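# Four arms fold a blanket in half lengthwise

## Task

Fold the entire blanket in half along its length so it has two layers. Its two long edges must meet, edge on edge and corner on corner, and the folded blanket must end up lying flat on the table. The table is centred at x = 0, y = 0 in the scene frame, with its top at z = 0.72 m.

## Robot and tools

Setup: four i2rt Big YAM arms (arm1 to arm4), each ending in a five-fingered right hand with a wrist camera. All positions are in one scene frame in metres: origin on the floor, +z up, table centre at x=0, y=0, tabletop at z=0.72. Arm feet (base_link), each facing along its own +x: arm1 at (+0.883, +0.013, 0.770), facing -x; arm2 at (+0.036, +0.747, 0.821), facing -y; arm3 at (-0.887, -0.006, 0.764), facing +x; arm4 at (+0.010, -0.747, 0.776), facing +y. So the arms stand on the four sides of the table. A hand reaches about 1.07 m from its joint 1 axis. Cameras: arm1_cam_wrist, arm2_cam_wrist, arm3_cam_wrist, arm4_cam_wrist, cam_high, cam_room_a.

move: one action for any subset of arm1..arm4, plus an optional "cameras" list (names, ["all"], or []; default none when an action is given, all when not). A move with nothing in it just reports full state and all images. Each arm's entry can hold:
- "joints": absolute targets by name. Arm joints in radians: joint1_rad -2.879..2.879 (yaw about the foot, positive counter-clockwise seen from above), joint2_rad 0..3.141 (shoulder, positive lifts the upper arm up and forward), joint3_rad 0..3.019 (elbow, positive opens), joint4_rad -1.692..1.57 (wrist pitch, positive tips fingers up), joint5_rad -1.57..1.57 (sideways swing, positive toward the arm's right), joint6_rad -2.094..2.094 (roll, positive clockwise seen from behind the hand). Hand keys on a -1..1 scale: hand_little, hand_ring, hand_middle, hand_index, hand_thumb_bend (+1 straight, -1 curled/bent), hand_thumb_turn (+1 beside palm, -1 facing the fingers); hand_force_limit (-1 about 0 N to +1 about 10 N, 15 N for thumb) and hand_speed (-0.96..1, full speed from +0.48) are settings that move nothing.
- "min_time_s" (0.1 to 8 s): lowest duration for that arm's joint motions.
- "target": one list of seven numbers per arm, [x, y, z, qw, qx, qy, qz], an absolute pose of the hand point in the scene frame (metres, unit quaternion w first), in the same form as the printed "hand" line. The hand travels a straight line from its hand_target toward it. Optional "speed" in m/s, 0.002..4.3, default 0.25; rotation is capped at twice that in rad/s. With a target, "joints" may only carry the hand_ keys, otherwise the call is rejected.
All motions in one call begin together; hand paths in one call finish together. Paths ignore obstacles and other arms; a hand may lag, drift or overshoot, especially when stretched.

Hand geometry: the hand point sits 0.045 m ahead of the palm; its +z runs along straight fingers, +y points out of the palm, +x crosses the palm away from the thumb. With joints 1, 5, 6 at 0 and the hand level and forward, palm is down and thumb on the left. Fingertips extend about 0.06-0.07 m past the point. For cloth, a pinch between thumb tip and index pad works; close slowly (hand_speed -0.94 or below) with a modest hand_force_limit. A finger motor only starts when its target changes by 0.002 or more; to grip harder raise the limit and send a more-closed target.

wait: {"seconds": 0..10, "cameras": optional}. Lets the scene run with nothing new commanded and returns state.
zoom_image: {"camera": name, "region": [x0, y0, x1, y1]} in pixels from the top-left of that camera's latest picture, at most 504 by 504.
show_instructions: no arguments; shows the reference image pages.
finished_scene: optional {"scene": 1}; ends the scene for good, so the fold must already be flat and stable.

Reading results: "move" lists arms that got a motion; "as last shown" marks uncommanded arms whose lines repeat earlier values. "pictures" gives image order. "hand" is the measured hand pose (less exact at long reach); "hand_target" is the pose the held joint targets imply. Joint velocities in rad/s follow the arm joint order; "within noise" means at rest. Torques follow the same order (positive toward larger angles; entries 3 and 4 wrap at ±28 N m). hand_stopped_by gives six words for little, ring, middle, index, thumb_bend, thumb_turn: moving, target, force, stalled or fault. The *_load_n values are fingertip forces in N (positive pushing open); a lost grip shows as load near 0. Status words: "off_target" (resting short, maybe still pushing), "time_out" (joint failed to finish; see "on_its_own"), "not_followed", "joint command not followed" or "pose unreachable" (a safety check held the arm back; hand targets are discarded, joint targets may keep trying). "limit_stop_at_motor_heat" means resend that target after a heat stop. A hand counts as arrived within 1 cm and 2 degrees.

Avoid: any two robots pressing hard against each other (it ends the scene; the safety check does not keep hands and wrist cameras apart, and no line reports contact); closing a hand on another robot's fingers; pushing the blanket or anything else off the work area; releasing cloth while it moves, dropping it or letting it fall; ramming the table; fast joint-space swings, which can overshoot by about 30 degrees when stretched; excess finger force. Arms do not halt on contact and keep pushing. Long stretched holds or pushing at unreachable poses heat motors; a MOTOR HOT line warns, and at 100 °C the arm goes limp for 30-60 s. An arm given no new command may still be driving toward its previous target. If a move or wait is refused or hits a stop, the later move, wait and finished_scene calls in that same reply are skipped.

Each tool is called after "Emit:" by a JSON object that holds its "fn" and its "kwargs", one argument or row to a line.

Reference images:

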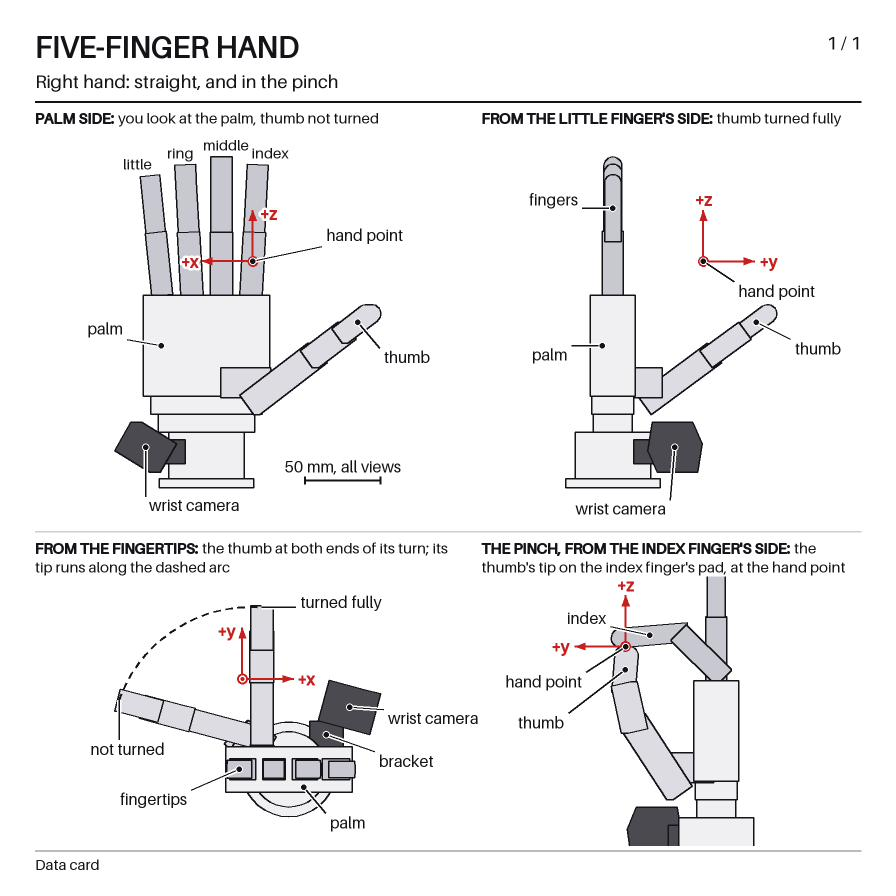

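## Session

Emit:
{"fn": "move", "kwargs": {
  "cameras": ["all"]
}}

Scene clock: 0.00 s.
Joint torques (N m): no reading
Motor temperatures (°C): arm1=[30 24 25 27 28 26] | arm2=[25 26 25 26 22 25] | arm3=[29 29 28 25 24 27] | arm4=[26 25 24 26 26 27]
Heat: arm1: hottest joint1_rad 30 °C; arm2: hottest joint2_rad 26 °C; arm3: hottest joint1_rad 29 °C; arm4: hottest joint6_rad 27 °C.
Joint velocities: within noise
arm1.joint_positions: joint1_rad=+0.297 joint2_rad=+0.631 joint3_rad=+1.391 joint4_rad=-1.492 joint5_rad=+0.173 joint6_rad=-1.491 hand_little=+1.000 hand_ring=+1.000 hand_middle=+1.000 hand_index=+1.000 hand_thumb_turn=+1.000 hand_thumb_bend=+1.000 hand_force_limit=+0.000 hand_speed=-0.800
arm1.joint_status: not commanded
arm1.hand_stopped_by: target,target,target,target,target,target
arm1.little_load_n: 0.0
arm1.ring_load_n: 0.0
arm1.middle_load_n: 0.0
arm1.index_load_n: 0.0
arm1.thumb_bend_load_n: 0.0
arm1.thumb_turn_load_n: 0.0
arm1.hand: x=+0.6650 y=+0.0444 z=+1.2444 quat_wxyz=(-0.411, -0.045, +0.910, +0.019) (m; scene frame)
arm1.hand_target: x=+0.6654 y=+0.0443 z=+1.2535 quat_wxyz=(-0.421, -0.044, +0.906, +0.017) (m; scene frame)
arm1.hand_status: not commanded
arm2.joint_positions: joint1_rad=+0.156 joint2_rad=+0.624 joint3_rad=+1.341 joint4_rad=-1.620 joint5_rad=-0.214 joint6_rad=-0.808 hand_little=+1.000 hand_ring=+1.000 hand_middle=+1.000 hand_index=+1.000 hand_thumb_turn=+1.000 hand_thumb_bend=+1.000 hand_force_limit=+0.000 hand_speed=-0.800
arm2.joint_status: not commanded
arm2.hand_stopped_by: target,target,target,target,target,target
arm2.little_load_n: 0.0
arm2.ring_load_n: 0.0
arm2.middle_load_n: 0.0
arm2.index_load_n: 0.0
arm2.thumb_bend_load_n: 0.0
arm2.thumb_turn_load_n: 0.0
arm2.hand: x=+0.0776 y=+0.5925 z=+1.2282 quat_wxyz=(+0.019, +0.452, -0.825, +0.339) (m; scene frame)
arm2.hand_target: x=+0.0778 y=+0.5914 z=+1.2368 quat_wxyz=(+0.023, +0.451, -0.821, +0.349) (m; scene frame)
arm2.hand_status: not commanded
arm3.joint_positions: joint1_rad=-0.411 joint2_rad=+0.637 joint3_rad=+1.356 joint4_rad=-1.612 joint5_rad=-0.019 joint6_rad=-1.533 hand_little=+1.000 hand_ring=+1.000 hand_middle=+1.000 hand_index=+1.000 hand_thumb_turn=+1.000 hand_thumb_bend=+1.000 hand_force_limit=+0.000 hand_speed=-0.800
arm3.joint_status: not commanded
arm3.hand_stopped_by: target,target,target,target,target,target
arm3.little_load_n: 0.0
arm3.ring_load_n: 0.0
arm3.middle_load_n: 0.0
arm3.index_load_n: 0.0
arm3.thumb_bend_load_n: 0.0
arm3.thumb_turn_load_n: 0.0
arm3.hand: x=-0.7499 y=-0.1512 z=+1.1933 quat_wxyz=(+0.065, +0.909, -0.254, +0.323) (m; scene frame)
arm3.hand_target: x=-0.7496 y=-0.1514 z=+1.2019 quat_wxyz=(+0.067, +0.906, -0.253, +0.333) (m; scene frame)
arm3.hand_status: not commanded
arm4.joint_positions: joint1_rad=-0.354 joint2_rad=+0.646 joint3_rad=+1.604 joint4_rad=-1.162 joint5_rad=+0.015 joint6_rad=-1.239 hand_little=+1.000 hand_ring=+1.000 hand_middle=+1.000 hand_index=+1.000 hand_thumb_turn=+1.000 hand_thumb_bend=+1.000 hand_force_limit=+0.000 hand_speed=-0.800
arm4.joint_status: not commanded
arm4.hand_stopped_by: target,target,target,target,target,target
arm4.little_load_n: 0.0
arm4.ring_load_n: 0.0
arm4.middle_load_n: 0.0
arm4.index_load_n: 0.0
arm4.thumb_bend_load_n: 0.0
arm4.thumb_turn_load_n: 0.0
arm4.hand: x=+0.1450 y=-0.5525 z=+1.4000 quat_wxyz=(-0.428, +0.709, +0.313, +0.465) (m; scene frame)
arm4.hand_target: x=+0.1438 y=-0.5552 z=+1.4075 quat_wxyz=(-0.433, +0.704, +0.311, +0.470) (m; scene frame)
arm4.hand_status: not commanded
pictures: arm1_cam_wrist, arm2_cam_wrist, arm3_cam_wrist, arm4_cam_wrist, cam_high, cam_room_a
Images, in order (width x height): arm1_cam_wrist 616x616, arm2_cam_wrist 616x616, arm3_cam_wrist 616x616, arm4_cam_wrist 616x616, cam_high 504x504, cam_room_a 504x504.

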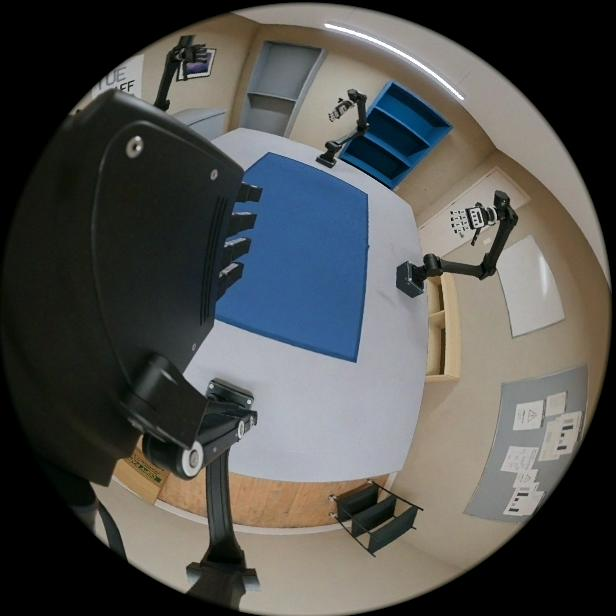

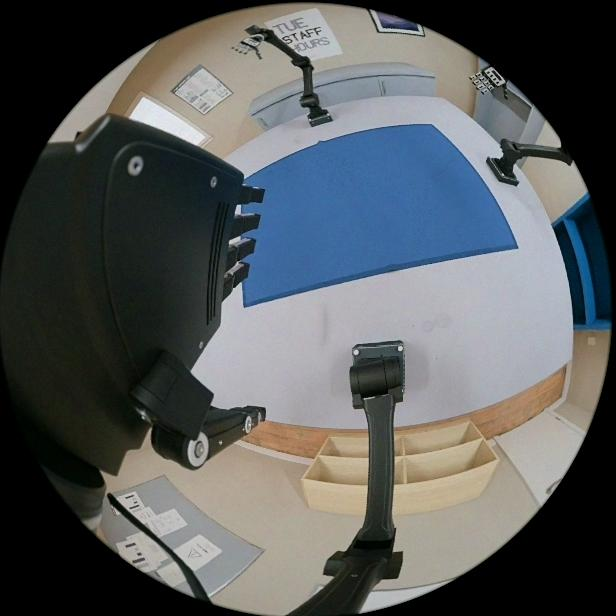

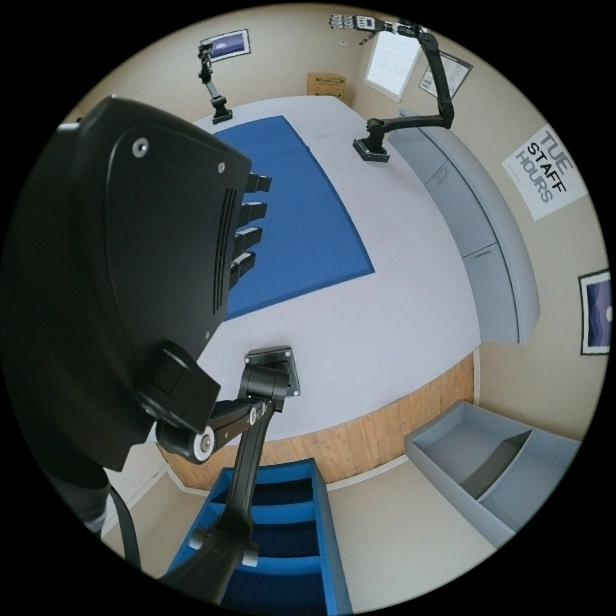

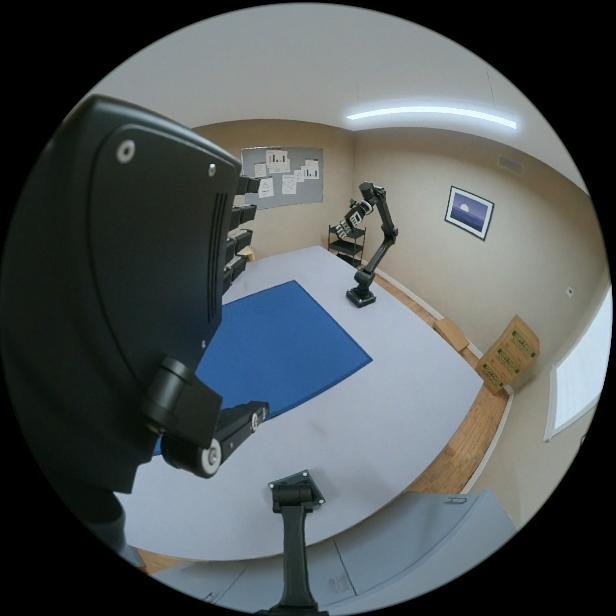

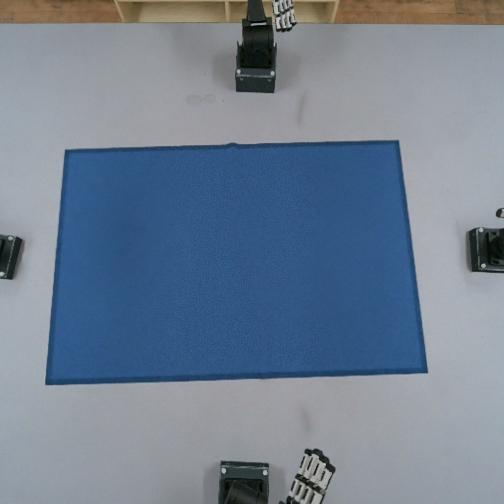

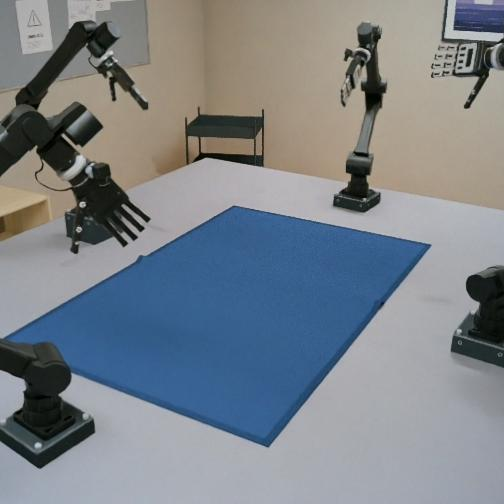

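Emit:
{"fn": "zoom_image", "kwargs": {
  "camera": "cam_high",
  "region": [180, 110, 290, 190]
}}

Emit:
{"fn": "zoom_image", "kwargs": {
  "camera": "cam_room_a",
  "region": [310, 220, 450, 360]
}}

Emit:
{"fn": "zoom_image", "kwargs": {
  "camera": "cam_high",
  "region": [340, 110, 504, 274]
}}

Scaled by 4.582.

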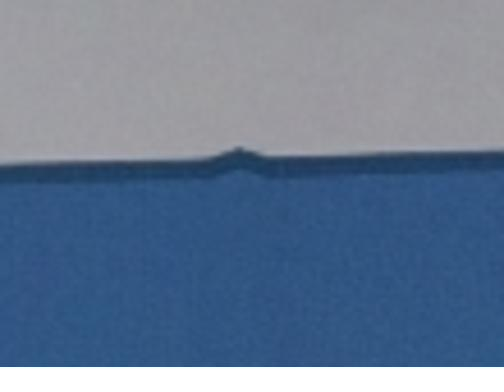

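Scaled by 3.600.

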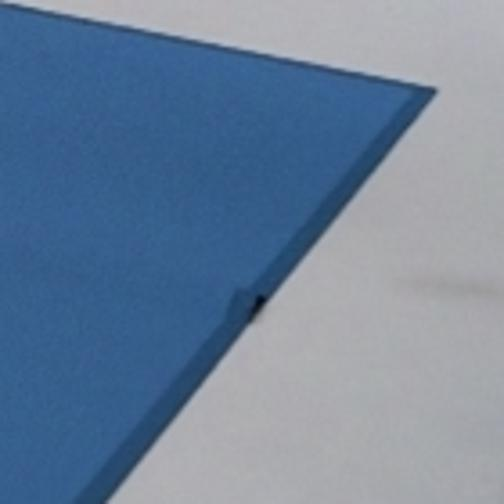

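Scaled by 3.073.

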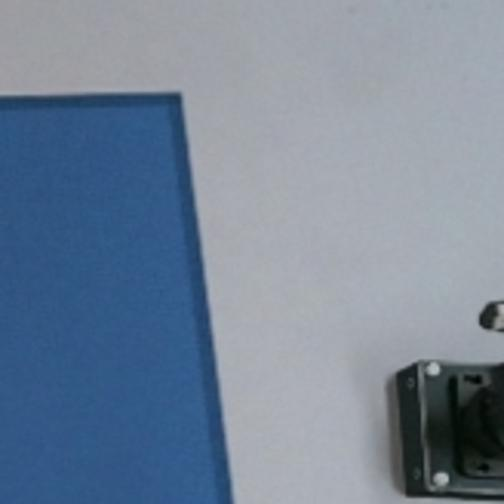

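Emit:
{"fn": "move", "kwargs": {
  "arm1": {"target": [0.62, 0.38, 0.95, 0.2706, -0.6533, -0.6533, 0.2706], "speed": 0.3, "joints": {"hand_thumb_turn": -1}},
  "arm3": {"target": [-0.62, 0.38, 0.95, 0.2706, -0.6533, 0.6533, -0.2706], "speed": 0.3, "joints": {"hand_thumb_turn": -1}},
  "arm2": {"target": [0.0, 0.40, 1.0, 0, 0, -0.9239, 0.3827], "speed": 0.3, "joints": {"hand_thumb_turn": -1}},
  "cameras": ["all"]
}}

Scene clock: 172.33 s.
Joint torques (N m): arm1=[-3.49 -11.05 12.66 1.83 -0.77 0.01] | arm2=[0.09 -5.07 10.24 2.55 -0.12 0.12] | arm3=[1.44 -9.64 11.84 1.59 0.74 0.32] | arm4=[-0.73 2.43 8.62 1.94 -0.01 0.03]
Motor temperatures (°C): arm1=[29 24 34 26 27 26] | arm2=[25 26 34 26 22 25] | arm3=[28 29 36 25 24 26] | arm4=[25 25 31 27 25 27]
Heat: arm1: hottest joint3_rad 34 °C; arm2: hottest joint3_rad 34 °C; arm3: hottest joint3_rad 36 °C; arm4: hottest joint3_rad 31 °C.
move: arm1 off_target; arm2 done; arm3 off_target
Joint velocities: within noise
arm1.joint_positions: joint1_rad=-1.119 joint2_rad=+1.441 joint3_rad=+1.151 joint4_rad=-0.989 joint5_rad=-0.720 joint6_rad=-1.046 hand_little=+1.000 hand_ring=+1.000 hand_middle=+1.000 hand_index=+1.000 hand_thumb_turn=-1.000 hand_thumb_bend=+1.000 hand_force_limit=+0.000 hand_speed=-0.800
arm1.joint_status: all done
arm1.hand_stopped_by: target,target,target,target,target,target
arm1.little_load_n: 0.0
arm1.ring_load_n: 0.0
arm1.middle_load_n: 0.0
arm1.index_load_n: 0.0
arm1.thumb_bend_load_n: 0.0
arm1.thumb_turn_load_n: 0.0
arm1.hand: x=+0.6241 y=+0.3598 z=+0.9302 quat_wxyz=(-0.243, +0.658, +0.655, -0.281)
arm1.hand_target: x=+0.6207 y=+0.3790 z=+0.9503 quat_wxyz=(-0.271, +0.653, +0.653, -0.270)
arm1.hand_status: off_target (0.029 m and 3.4 deg from the pose sent, 0.449 m and 95.7 deg at the start)
arm2.joint_positions: joint1_rad=-0.221 joint2_rad=+0.882 joint3_rad=+0.736 joint4_rad=-0.681 joint5_rad=-0.198 joint6_rad=-0.204 hand_little=+1.000 hand_ring=+1.000 hand_middle=+1.000 hand_index=+1.000 hand_thumb_turn=-1.000 hand_thumb_bend=+1.000 hand_force_limit=+0.000 hand_speed=-0.800
arm2.joint_status: all done
arm2.hand_stopped_by: target,target,target,target,target,target
arm2.little_load_n: 0.0
arm2.ring_load_n: 0.0
arm2.middle_load_n: 0.0
arm2.index_load_n: 0.0
arm2.thumb_bend_load_n: 0.0
arm2.thumb_turn_load_n: 0.0
arm2.hand: x=+0.0044 y=+0.4045 z=+0.9958 quat_wxyz=(-0.002, +0.012, -0.928, +0.373)
arm2.hand_target: x=+0.0000 y=+0.4002 z=+1.0000 quat_wxyz=(+0.000, +0.000, -0.924, +0.382)
arm2.hand_status: done (0.008 m and 1.8 deg from the pose sent, 0.309 m and 53.8 deg at the start)
arm3.joint_positions: joint1_rad=+1.217 joint2_rad=+1.327 joint3_rad=+1.085 joint4_rad=-0.966 joint5_rad=+0.694 joint6_rad=+0.962 hand_little=+1.000 hand_ring=+1.000 hand_middle=+1.000 hand_index=+1.000 hand_thumb_turn=-1.000 hand_thumb_bend=+1.000 hand_force_limit=+0.000 hand_speed=-0.800
arm3.joint_status: all done
arm3.hand_stopped_by: target,target,target,target,target,target
arm3.little_load_n: 0.0
arm3.ring_load_n: 0.0
arm3.middle_load_n: 0.0
arm3.index_load_n: 0.0
arm3.thumb_bend_load_n: 0.0
arm3.thumb_turn_load_n: 0.0
arm3.hand: x=-0.6223 y=+0.3670 z=+0.9377 quat_wxyz=(-0.251, +0.661, -0.650, +0.278)
arm3.hand_target: x=-0.6202 y=+0.3796 z=+0.9502 quat_wxyz=(-0.271, +0.653, -0.653, +0.270)
arm3.hand_status: off_target (0.018 m and 2.6 deg from the pose sent, 0.599 m and 67.8 deg at the start)
arm4: as last shown
pictures: arm1_cam_wrist, arm2_cam_wrist, arm3_cam_wrist, arm4_cam_wrist, cam_high, cam_room_a
Images, in order (width x height): arm1_cam_wrist 616x616, arm2_cam_wrist 616x616, arm3_cam_wrist 616x616, arm4_cam_wrist 616x616, cam_high 504x504, cam_room_a 504x504.

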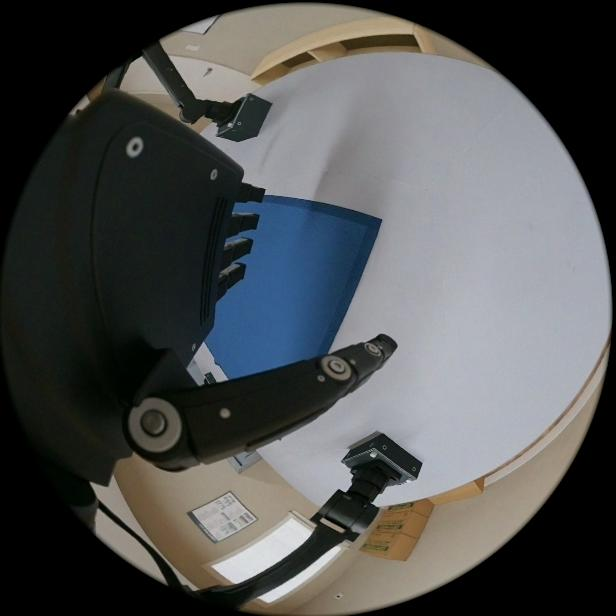

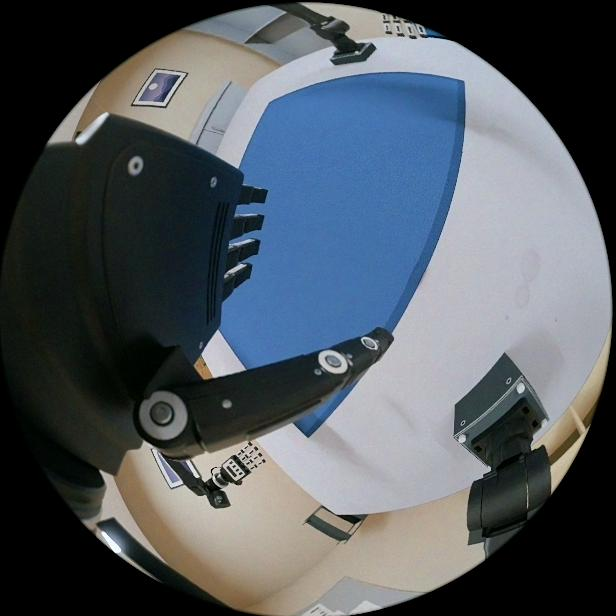

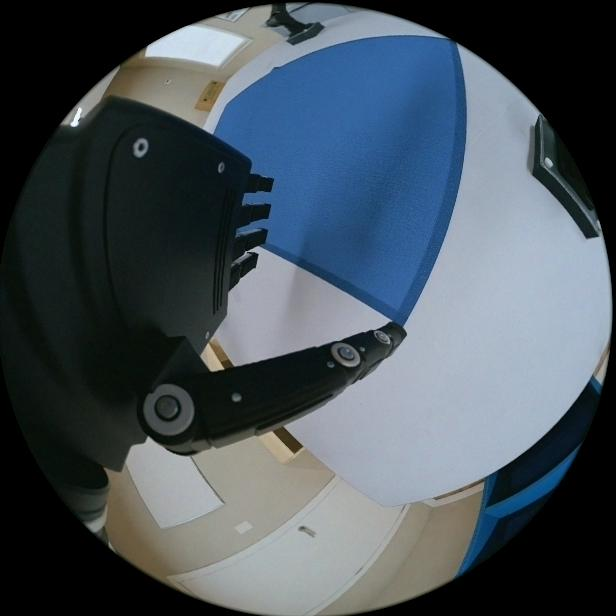

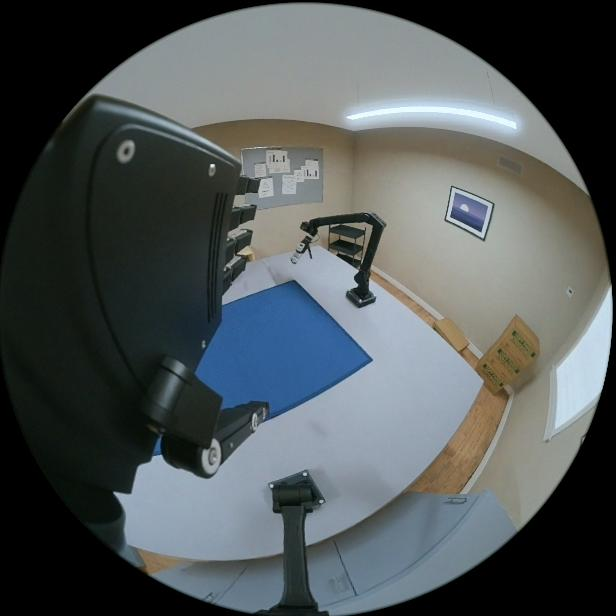

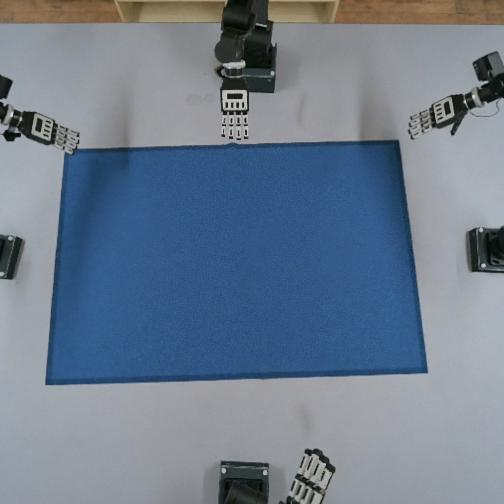

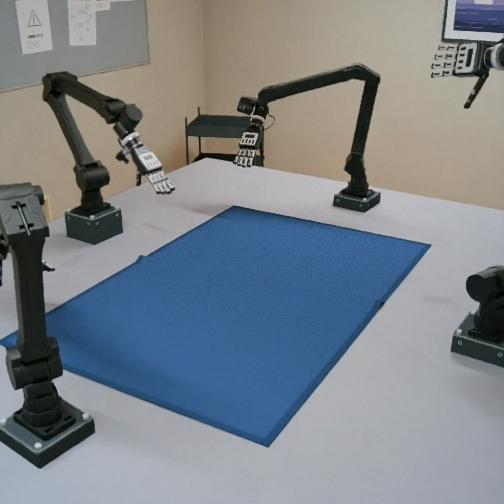

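Emit:
{"fn": "move", "kwargs": {
  "arm3": {"target": [-0.665, 0.40, 0.80, 0.4056, -0.5793, 0.5793, -0.4056], "speed": 0.2, "joints": {"hand_little": -1, "hand_ring": -1, "hand_middle": 0.5, "hand_index": 0.5, "hand_thumb_bend": 0.2}},
  "cameras": ["arm3_cam_wrist", "cam_high", "cam_room_a"]
}}

Scene clock: 280.77 s.
Joint torques (N m): arm1=[-3.49 -10.99 12.66 1.81 -0.77 0.01] | arm2=[0.5 -4.78 10.35 2.47 -0.11 0.15] | arm3=[0.97 -10.29 6.82 1.54 1.02 0.32] | arm4=[-0.56 2.49 8.64 1.98 -0.01 0.03]
Motor temperatures (°C): arm1=[29 27 38 26 28 26] | arm2=[25 26 35 26 22 25] | arm3=[28 30 38 25 24 26] | arm4=[25 25 31 27 25 26]
Heat: arm1: hottest joint3_rad 38 °C; arm2: hottest joint3_rad 35 °C; arm3: hottest joint3_rad 38 °C; arm4: hottest joint3_rad 31 °C.
move: arm3 done
Joint velocities: within noise
arm1, arm2, arm4: as last shown
arm3.joint_positions: joint1_rad=+1.509 joint2_rad=+1.590 joint3_rad=+0.754 joint4_rad=-0.348 joint5_rad=+1.190 joint6_rad=+1.122 hand_little=-1.000 hand_ring=-1.000 hand_middle=+0.500 hand_index=+0.500 hand_thumb_turn=-1.000 hand_thumb_bend=+0.200 hand_force_limit=+0.000 hand_speed=-0.800
arm3.joint_status: all done
arm3.hand_stopped_by: target,target,target,target,target,target
arm3.little_load_n: 0.0
arm3.ring_load_n: 0.0
arm3.middle_load_n: 0.0
arm3.index_load_n: 0.0
arm3.thumb_bend_load_n: 0.0
arm3.thumb_turn_load_n: 0.0
arm3.hand: x=-0.6637 y=+0.3964 z=+0.7990 quat_wxyz=(-0.398, +0.585, -0.576, +0.411)
arm3.hand_target: x=-0.6650 y=+0.3999 z=+0.8000 quat_wxyz=(-0.405, +0.579, -0.579, +0.406)
arm3.hand_status: done (0.004 m and 1.3 deg from the pose sent, 0.148 m and 26.2 deg at the start)
arm4.ring_load_n: -0.5
Images, in order (width x height): arm3_cam_wrist 616x616, cam_high 504x504, cam_room_a 504x504.

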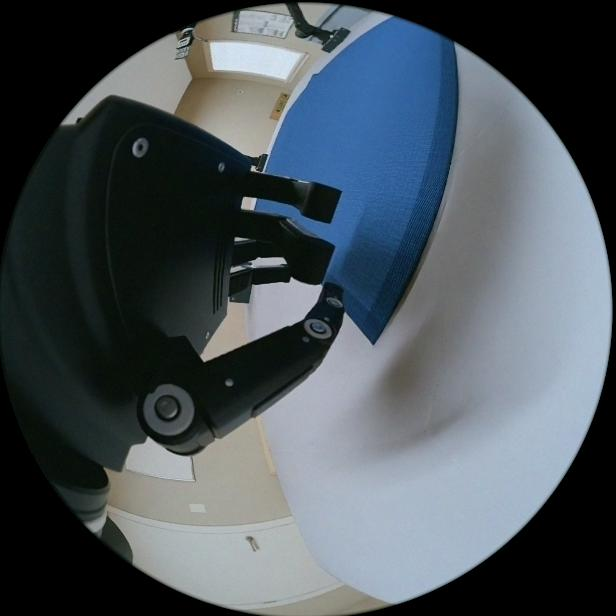

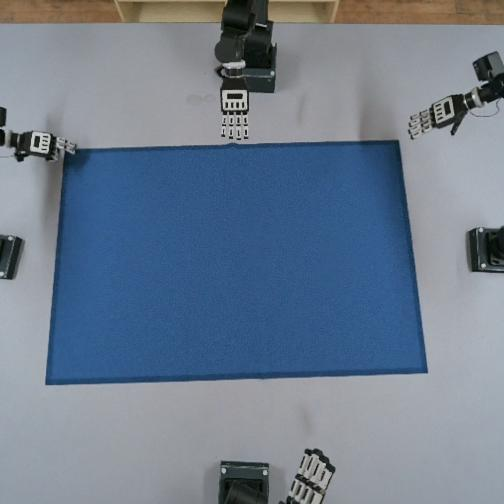

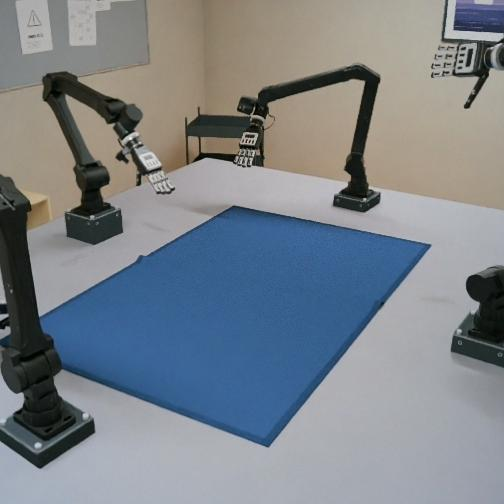

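Emit:
{"fn": "zoom_image", "kwargs": {
  "camera": "arm3_cam_wrist",
  "region": [220, 120, 460, 360]
}}

Scaled by 2.100 from the camera's image (finer frame: 880x880).

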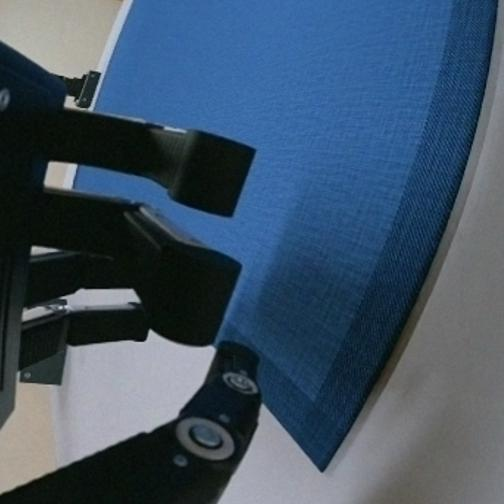

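Emit:
{"fn": "move", "kwargs": {
  "arm3": {"target": [-0.665, 0.40, 0.745, 0.4056, -0.5793, 0.5793, -0.4056], "speed": 0.15},
  "cameras": ["arm3_cam_wrist"]
}}

Emit:
{"fn": "zoom_image", "kwargs": {
  "camera": "arm3_cam_wrist",
  "region": [200, 120, 460, 380]
}}

Scene clock: 332.93 s.
Joint torques (N m): arm1=[-3.49 -11.05 12.66 1.83 -0.77 0.01] | arm2=[0.15 -4.66 10.25 2.48 -0.12 0.12] | arm3=[0.97 -10.93 5.41 1.57 0.96 0.24] | arm4=[-0.97 2.37 8.62 2.02 -0.01 0]
Motor temperatures (°C): arm1=[29 27 39 26 28 26] | arm2=[24 26 35 26 22 25] | arm3=[28 29 35 24 25 26] | arm4=[25 25 31 27 24 26]
Heat: arm1: hottest joint3_rad 39 °C; arm2: hottest joint3_rad 35 °C; arm3: hottest joint3_rad 35 °C; arm4: hottest joint3_rad 31 °C.
move: arm3 done
Joint velocities: within noise
arm1, arm2, arm4: as last shown
arm1.little_load_n: 0.5
arm3.joint_positions: joint1_rad=+1.509 joint2_rad=+1.732 joint3_rad=+0.723 joint4_rad=-0.172 joint5_rad=+1.191 joint6_rad=+1.128 hand_little=-1.000 hand_ring=-1.000 hand_middle=+0.500 hand_index=+0.500 hand_thumb_turn=-1.000 hand_thumb_bend=+0.200 hand_force_limit=+0.000 hand_speed=-0.800
arm3.joint_status: not commanded
arm3.hand_stopped_by: target,target,target,target,target,target
arm3.little_load_n: 0.0
arm3.ring_load_n: 0.0
arm3.middle_load_n: 0.0
arm3.index_load_n: 0.0
arm3.thumb_bend_load_n: 0.0
arm3.thumb_turn_load_n: 0.0
arm3.hand: x=-0.6635 y=+0.3978 z=+0.7452 quat_wxyz=(-0.400, +0.582, -0.578, +0.409)
arm3.hand_target: x=-0.6650 y=+0.4000 z=+0.7450 quat_wxyz=(-0.405, +0.579, -0.579, +0.406)
arm3.hand_status: done (0.003 m and 0.8 deg from the pose sent, 0.054 m and 1.3 deg at the start)
arm4.ring_load_n: 0.0
Images, in order (width x height): arm3_cam_wrist 616x616.

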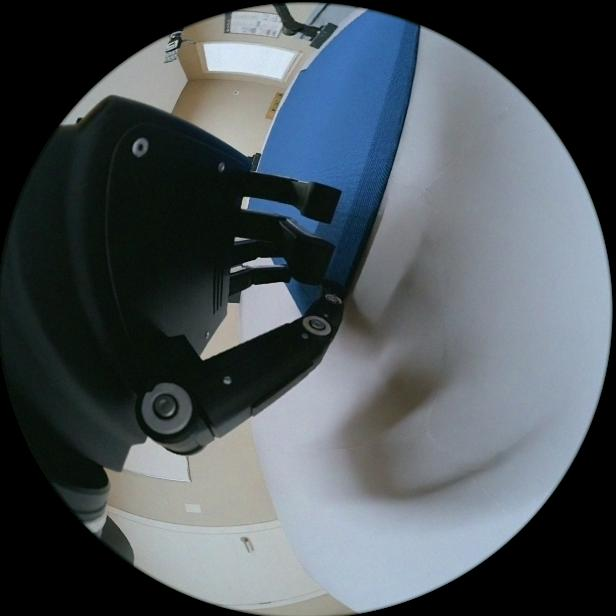

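Scaled by 1.938 from the camera's image (finer frame: 880x880).

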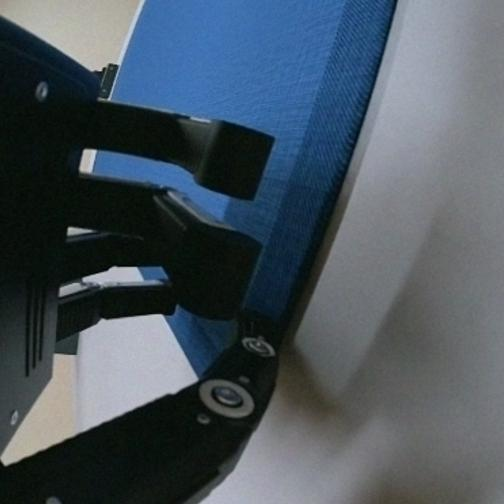

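Emit:
{"fn": "move", "kwargs": {
  "arm3": {"target": [-0.635, 0.392, 0.745, 0.4056, -0.5793, 0.5793, -0.4056], "speed": 0.15}
}}

Emit:
{"fn": "move", "kwargs": {
  "arm3": {"target": [-0.635, 0.392, 0.728, 0.4056, -0.5793, 0.5793, -0.4056], "speed": 0.08},
  "cameras": ["arm3_cam_wrist"]
}}

Emit:
{"fn": "zoom_image", "kwargs": {
  "camera": "arm3_cam_wrist",
  "region": [200, 120, 460, 380]
}}

Scene clock: 346.23 s.
Joint torques (N m): arm1=[-3.49 -11.05 12.66 1.81 -0.77 0.01] | arm2=[0.38 -4.66 10.29 2.55 -0.12 0.13] | arm3=[-0.03 -11.46 4.88 1.76 0.72 0.06] | arm4=[-0.79 2.49 8.64 1.99 -0.01 0.02]
Motor temperatures (°C): arm1=[29 27 40 26 28 26] | arm2=[24 25 35 26 22 25] | arm3=[28 29 34 24 25 26] | arm4=[25 25 31 27 24 26]
Heat: arm1: hottest joint3_rad 40 °C; arm2: hottest joint3_rad 35 °C; arm3: hottest joint3_rad 34 °C; arm4: hottest joint3_rad 31 °C.
move: arm3 done
Joint velocities: within noise
arm1, arm2, arm4: as last shown
arm1.little_load_n: 0.0
arm3.joint_positions: joint1_rad=+1.440 joint2_rad=+1.732 joint3_rad=+0.689 joint4_rad=+0.033 joint5_rad=+1.156 joint6_rad=+0.960 hand_little=-1.000 hand_ring=-1.000 hand_middle=+0.500 hand_index=+0.500 hand_thumb_turn=-1.000 hand_thumb_bend=+0.200 hand_force_limit=+0.000 hand_speed=-0.800
arm3.joint_status: not commanded
arm3.hand_stopped_by: target,target,target,target,target,target
arm3.little_load_n: 0.0
arm3.ring_load_n: 0.0
arm3.middle_load_n: 0.0
arm3.index_load_n: 0.0
arm3.thumb_bend_load_n: 0.0
arm3.thumb_turn_load_n: 0.0
arm3.hand: x=-0.6373 y=+0.3953 z=+0.7450 quat_wxyz=(-0.406, +0.579, -0.579, +0.405)
arm3.hand_target: x=-0.6351 y=+0.3919 z=+0.7449 quat_wxyz=(-0.405, +0.579, -0.579, +0.406)
arm3.hand_status: done (0.004 m and 0.1 deg from the pose sent, 0.029 m and 0.8 deg at the start)
pictures: none

Scene clock: 347.20 s.
Joint torques (N m): arm1=[-3.49 -11.05 12.67 1.81 -0.77 0.01] | arm2=[0.09 -4.95 10.3 2.39 -0.13 0.12] | arm3=[0.09 -9 4.51 1.74 0.49 0.09] | arm4=[-0.79 2.43 8.59 1.94 0.02 0.03]
Motor temperatures (°C): arm1=[29 27 40 26 28 26] | arm2=[24 25 35 26 22 25] | arm3=[28 29 34 24 25 26] | arm4=[25 25 31 27 24 26]
Heat: arm1: hottest joint3_rad 40 °C; arm2: hottest joint3_rad 35 °C; arm3: hottest joint3_rad 34 °C; arm4: hottest joint3_rad 31 °C.
move: arm3 off_target
Joint velocities: within noise
arm1, arm2, arm4: as last shown
arm2.middle_load_n: 0.5
arm3.joint_positions: joint1_rad=+1.440 joint2_rad=+1.751 joint3_rad=+0.687 joint4_rad=+0.089 joint5_rad=+1.161 joint6_rad=+0.959 hand_little=-1.000 hand_ring=-1.000 hand_middle=+0.500 hand_index=+0.500 hand_thumb_turn=-1.000 hand_thumb_bend=+0.199 hand_force_limit=+0.000 hand_speed=-0.800
arm3.joint_status: not commanded
arm3.hand_stopped_by: target,target,target,target,target,target
arm3.little_load_n: 0.0
arm3.ring_load_n: 0.0
arm3.middle_load_n: 0.0
arm3.index_load_n: 0.0
arm3.thumb_bend_load_n: -2.0
arm3.thumb_turn_load_n: -1.0
arm3.hand: x=-0.6353 y=+0.4009 z=+0.7431 quat_wxyz=(-0.418, +0.569, -0.584, +0.399)
arm3.hand_target: x=-0.6352 y=+0.3917 z=+0.7286 quat_wxyz=(-0.405, +0.579, -0.579, +0.406)
arm3.hand_status: off_target (0.018 m and 2.1 deg from the pose sent, 0.018 m and 0.1 deg at the start)
arm4.ring_load_n: -0.5
Images, in order (width x height): arm3_cam_wrist 616x616.

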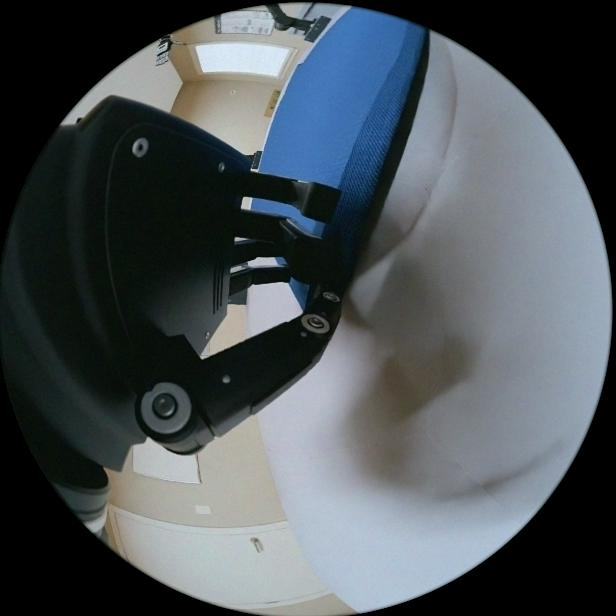

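Scaled by 1.938 from the camera's image (finer frame: 880x880).

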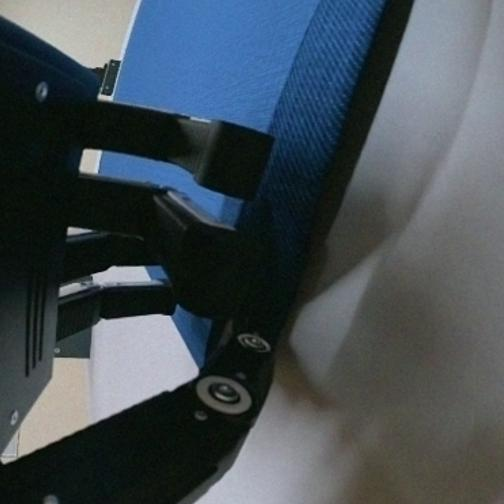

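Emit:
{"fn": "move", "kwargs": {
  "arm3": {"joints": {"hand_index": -0.4, "hand_middle": -0.4, "hand_force_limit": 0.2, "hand_speed": -0.88}},
  "cameras": ["arm3_cam_wrist", "cam_high"]
}}

Emit:
{"fn": "zoom_image", "kwargs": {
  "camera": "arm3_cam_wrist",
  "region": [200, 120, 460, 380]
}}

Scene clock: 355.97 s.
Joint torques (N m): arm1=[-3.49 -11.05 12.66 1.83 -0.77 0.01] | arm2=[0.26 -4.54 10.35 2.55 -0.1 0.15] | arm3=[0.79 -8.88 4.56 0.76 -0.87 0.08] | arm4=[-0.73 2.43 8.68 1.96 -0.02 0.03]
Motor temperatures (°C): arm1=[29 27 40 26 28 26] | arm2=[24 25 35 26 22 25] | arm3=[28 29 33 24 25 26] | arm4=[25 25 31 27 24 26]
Heat: arm1: hottest joint3_rad 40 °C; arm2: hottest joint3_rad 35 °C; arm3: hottest joint3_rad 33 °C; arm4: hottest joint3_rad 31 °C.
move: arm3 off_target
Joint velocities: within noise
arm1, arm2, arm4: as last shown
arm1.thumb_bend_load_n: 0.5
arm2.middle_load_n: 0.0
arm3.joint_positions: joint1_rad=+1.431 joint2_rad=+1.749 joint3_rad=+0.687 joint4_rad=+0.111 joint5_rad=+1.192 joint6_rad=+0.959 hand_little=-1.000 hand_ring=-1.000 hand_middle=-0.154 hand_index=-0.211 hand_thumb_turn=-1.000 hand_thumb_bend=+0.200 hand_force_limit=+0.200 hand_speed=-0.880
arm3.joint_status: hand_middle off_target (ended at -0.154, target -0.400); hand_index off_target (ended at -0.211, target -0.400); the others done
arm3.hand_stopped_by: target,target,force,force,target,target
arm3.little_load_n: 0.0
arm3.ring_load_n: 0.0
arm3.middle_load_n: 5.5
arm3.index_load_n: 6.0
arm3.thumb_bend_load_n: 1.0
arm3.thumb_turn_load_n: -0.5
arm3.hand: x=-0.6273 y=+0.3989 z=+0.7501 quat_wxyz=(-0.426, +0.552, -0.589, +0.408)
arm3.hand_target: x=-0.6353 y=+0.3917 z=+0.7285 quat_wxyz=(-0.405, +0.579, -0.579, +0.406)
arm3.hand_status: not commanded
arm4.ring_load_n: 0.0
Images, in order (width x height): arm3_cam_wrist 616x616, cam_high 504x504.

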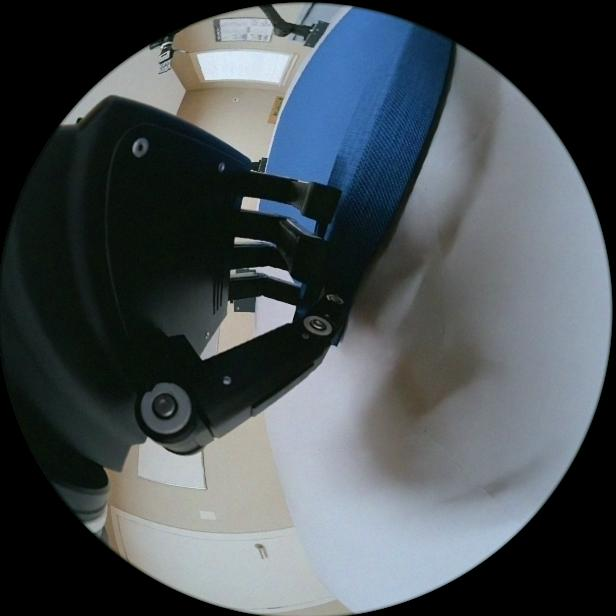

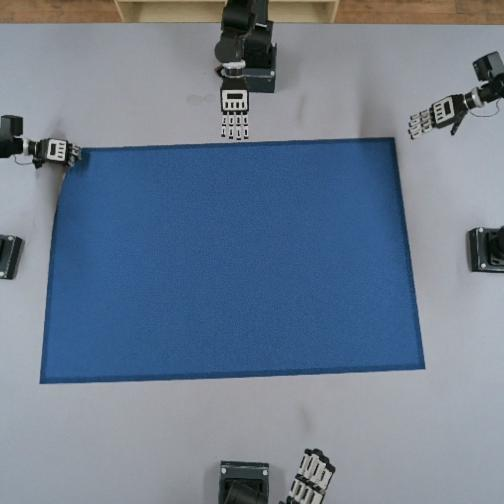

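Scaled by 1.938 from the camera's image (finer frame: 880x880).

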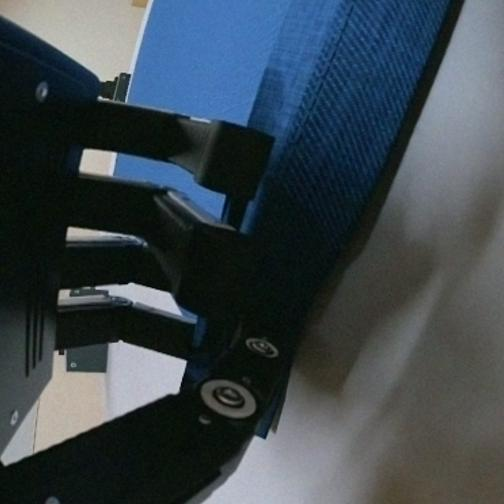

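Emit:
{"fn": "zoom_image", "kwargs": {
  "camera": "cam_high",
  "region": [20, 100, 140, 220]
}}

Scaled by 4.200.

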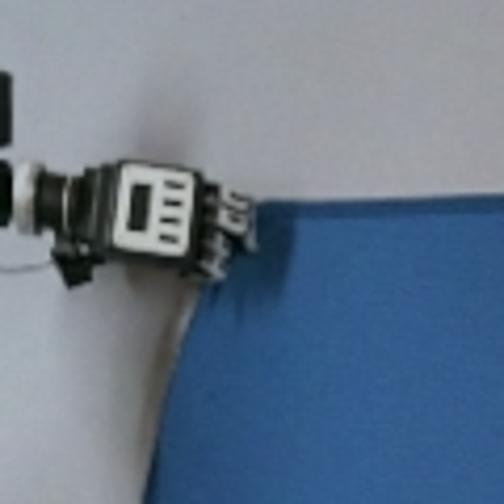

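Emit:
{"fn": "move", "kwargs": {
  "arm3": {"joints": {"hand_index": -0.6, "hand_middle": -0.6, "hand_thumb_bend": -0.2, "hand_force_limit": 0.5, "hand_speed": -0.88}}
}}

Emit:
{"fn": "move", "kwargs": {
  "arm3": {"target": [-0.635, 0.392, 0.80, 0.4056, -0.5793, 0.5793, -0.4056], "speed": 0.08},
  "cameras": ["arm3_cam_wrist", "cam_high", "cam_room_a"]
}}

Emit:
{"fn": "zoom_image", "kwargs": {
  "camera": "arm3_cam_wrist",
  "region": [200, 120, 500, 420]
}}

Scene clock: 367.77 s.
Joint torques (N m): arm1=[-3.55 -10.99 12.66 1.81 -0.77 0.01] | arm2=[0.21 -4.66 10.35 2.52 -0.12 0.13] | arm3=[0.73 -8.82 4.55 0.77 -0.86 0.08] | arm4=[-0.79 2.43 8.59 1.89 -0.01 0.03]
Motor temperatures (°C): arm1=[29 27 40 26 28 26] | arm2=[24 25 36 26 22 25] | arm3=[28 29 33 24 25 26] | arm4=[25 25 32 27 24 26]
Heat: arm1: hottest joint3_rad 40 °C; arm2: hottest joint3_rad 36 °C; arm3: hottest joint3_rad 33 °C; arm4: hottest joint3_rad 32 °C.
move: arm3 off_target
Joint velocities: within noise
arm1, arm2, arm4: as last shown
arm1.thumb_bend_load_n: 0.0
arm3.joint_positions: joint1_rad=+1.431 joint2_rad=+1.749 joint3_rad=+0.687 joint4_rad=+0.111 joint5_rad=+1.192 joint6_rad=+0.959 hand_little=-1.000 hand_ring=-1.000 hand_middle=-0.173 hand_index=-0.231 hand_thumb_turn=-1.000 hand_thumb_bend=+0.083 hand_force_limit=+0.500 hand_speed=-0.880
arm3.joint_status: hand_middle off_target (ended at -0.173, target -0.600); hand_index off_target (ended at -0.231, target -0.600); hand_thumb_bend off_target (ended at +0.083, target -0.200); the others done
arm3.hand_stopped_by: target,target,force,force,force,target
arm3.little_load_n: 0.0
arm3.ring_load_n: 0.0
arm3.middle_load_n: 8.0
arm3.index_load_n: 12.0
arm3.thumb_bend_load_n: 11.0
arm3.thumb_turn_load_n: -0.5
arm3.hand: x=-0.6273 y=+0.3990 z=+0.7500 quat_wxyz=(-0.426, +0.552, -0.589, +0.408)
arm3.hand_target: x=-0.6353 y=+0.3917 z=+0.7285 quat_wxyz=(-0.405, +0.579, -0.579, +0.406)
arm3.hand_status: not commanded
pictures: none

Scene clock: 369.23 s.
Joint torques (N m): arm1=[-3.55 -11.11 12.66 1.81 -0.77 0.01] | arm2=[-0.03 -4.78 10.36 2.47 -0.1 0.12] | arm3=[0.79 -10.7 8.83 0.55 0.69 0.1] | arm4=[-0.79 2.49 8.65 1.98 -0.02 0.02]
Motor temperatures (°C): arm1=[29 27 40 26 28 26] | arm2=[24 25 36 26 22 25] | arm3=[28 29 33 24 25 26] | arm4=[25 25 32 27 24 26]
Heat: arm1: hottest joint3_rad 40 °C; arm2: hottest joint3_rad 36 °C; arm3: hottest joint3_rad 33 °C; arm4: hottest joint3_rad 32 °C.
move: arm3 off_target
Joint velocities: within noise
arm1, arm2: as last shown
arm3.joint_positions: joint1_rad=+1.431 joint2_rad=+1.583 joint3_rad=+0.687 joint4_rad=-0.120 joint5_rad=+1.158 joint6_rad=+0.956 hand_little=-1.000 hand_ring=-1.000 hand_middle=-0.173 hand_index=-0.231 hand_thumb_turn=-1.000 hand_thumb_bend=+0.083 hand_force_limit=+0.500 hand_speed=-0.880
arm3.joint_status: not commanded
arm3.hand_stopped_by: target,target,force,force,force,target
arm3.little_load_n: 0.0
arm3.ring_load_n: 0.0
arm3.middle_load_n: 7.0
arm3.index_load_n: 11.5
arm3.thumb_bend_load_n: 11.5
arm3.thumb_turn_load_n: -0.5
arm3.hand: x=-0.6361 y=+0.3823 z=+0.7907 quat_wxyz=(-0.401, +0.579, -0.580, +0.409)
arm3.hand_target: x=-0.6351 y=+0.3918 z=+0.8001 quat_wxyz=(-0.406, +0.579, -0.579, +0.406)
arm3.hand_status: off_target (0.013 m and 0.7 deg from the pose sent, 0.051 m and 4.1 deg at the start)
arm4.joint_positions: joint1_rad=-0.354 joint2_rad=+0.646 joint3_rad=+1.604 joint4_rad=-1.162 joint5_rad=+0.015 joint6_rad=-1.239 hand_little=+1.000 hand_ring=+1.000 hand_middle=+1.000 hand_index=+1.000 hand_thumb_turn=+1.000 hand_thumb_bend=+1.000 hand_force_limit=+0.000 hand_speed=-0.800
arm4.joint_status: not commanded
arm4.hand_stopped_by: target,target,target,target,target,target
arm4.little_load_n: 0.0
arm4.ring_load_n: 0.0
arm4.middle_load_n: 0.0
arm4.index_load_n: 0.0
arm4.thumb_bend_load_n: 0.0
arm4.thumb_turn_load_n: 0.0
arm4.hand: x=+0.1450 y=-0.5525 z=+1.4000 quat_wxyz=(-0.428, +0.709, +0.313, +0.465)
arm4.hand_target: x=+0.1438 y=-0.5552 z=+1.4075 quat_wxyz=(-0.433, +0.704, +0.311, +0.470)
arm4.hand_status: not commanded
Images, in order (width x height): arm3_cam_wrist 616x616, cam_high 504x504, cam_room_a 504x504.

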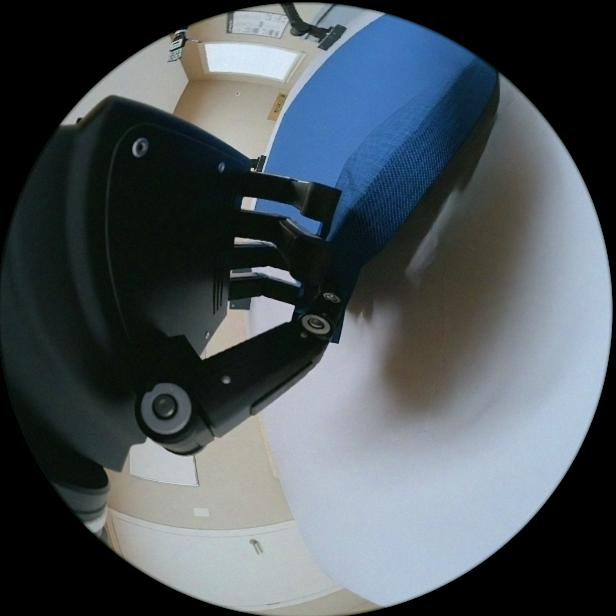

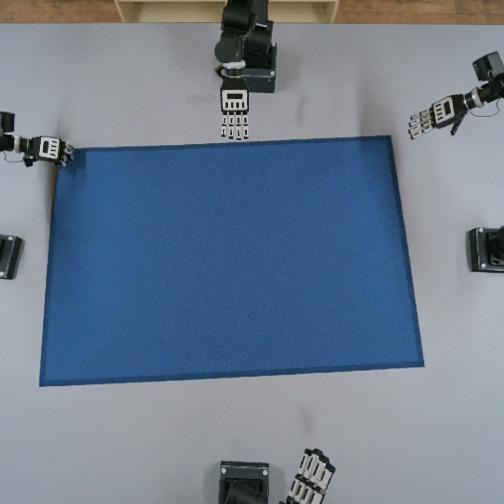

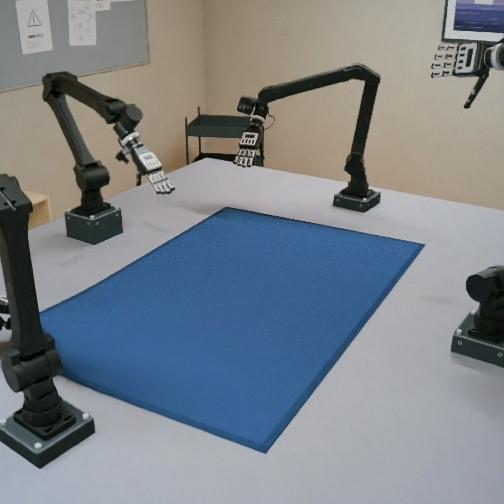

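Scaled by 1.680 from the camera's image (finer frame: 880x880).

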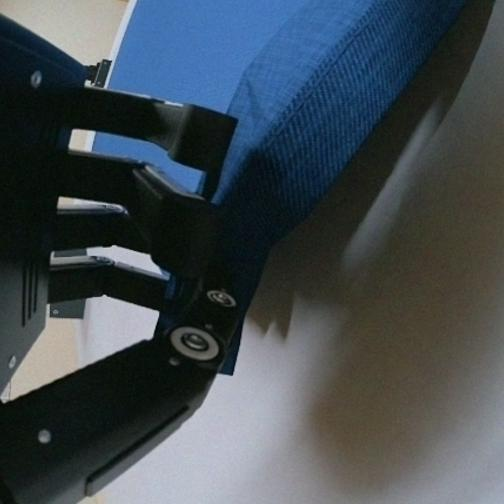

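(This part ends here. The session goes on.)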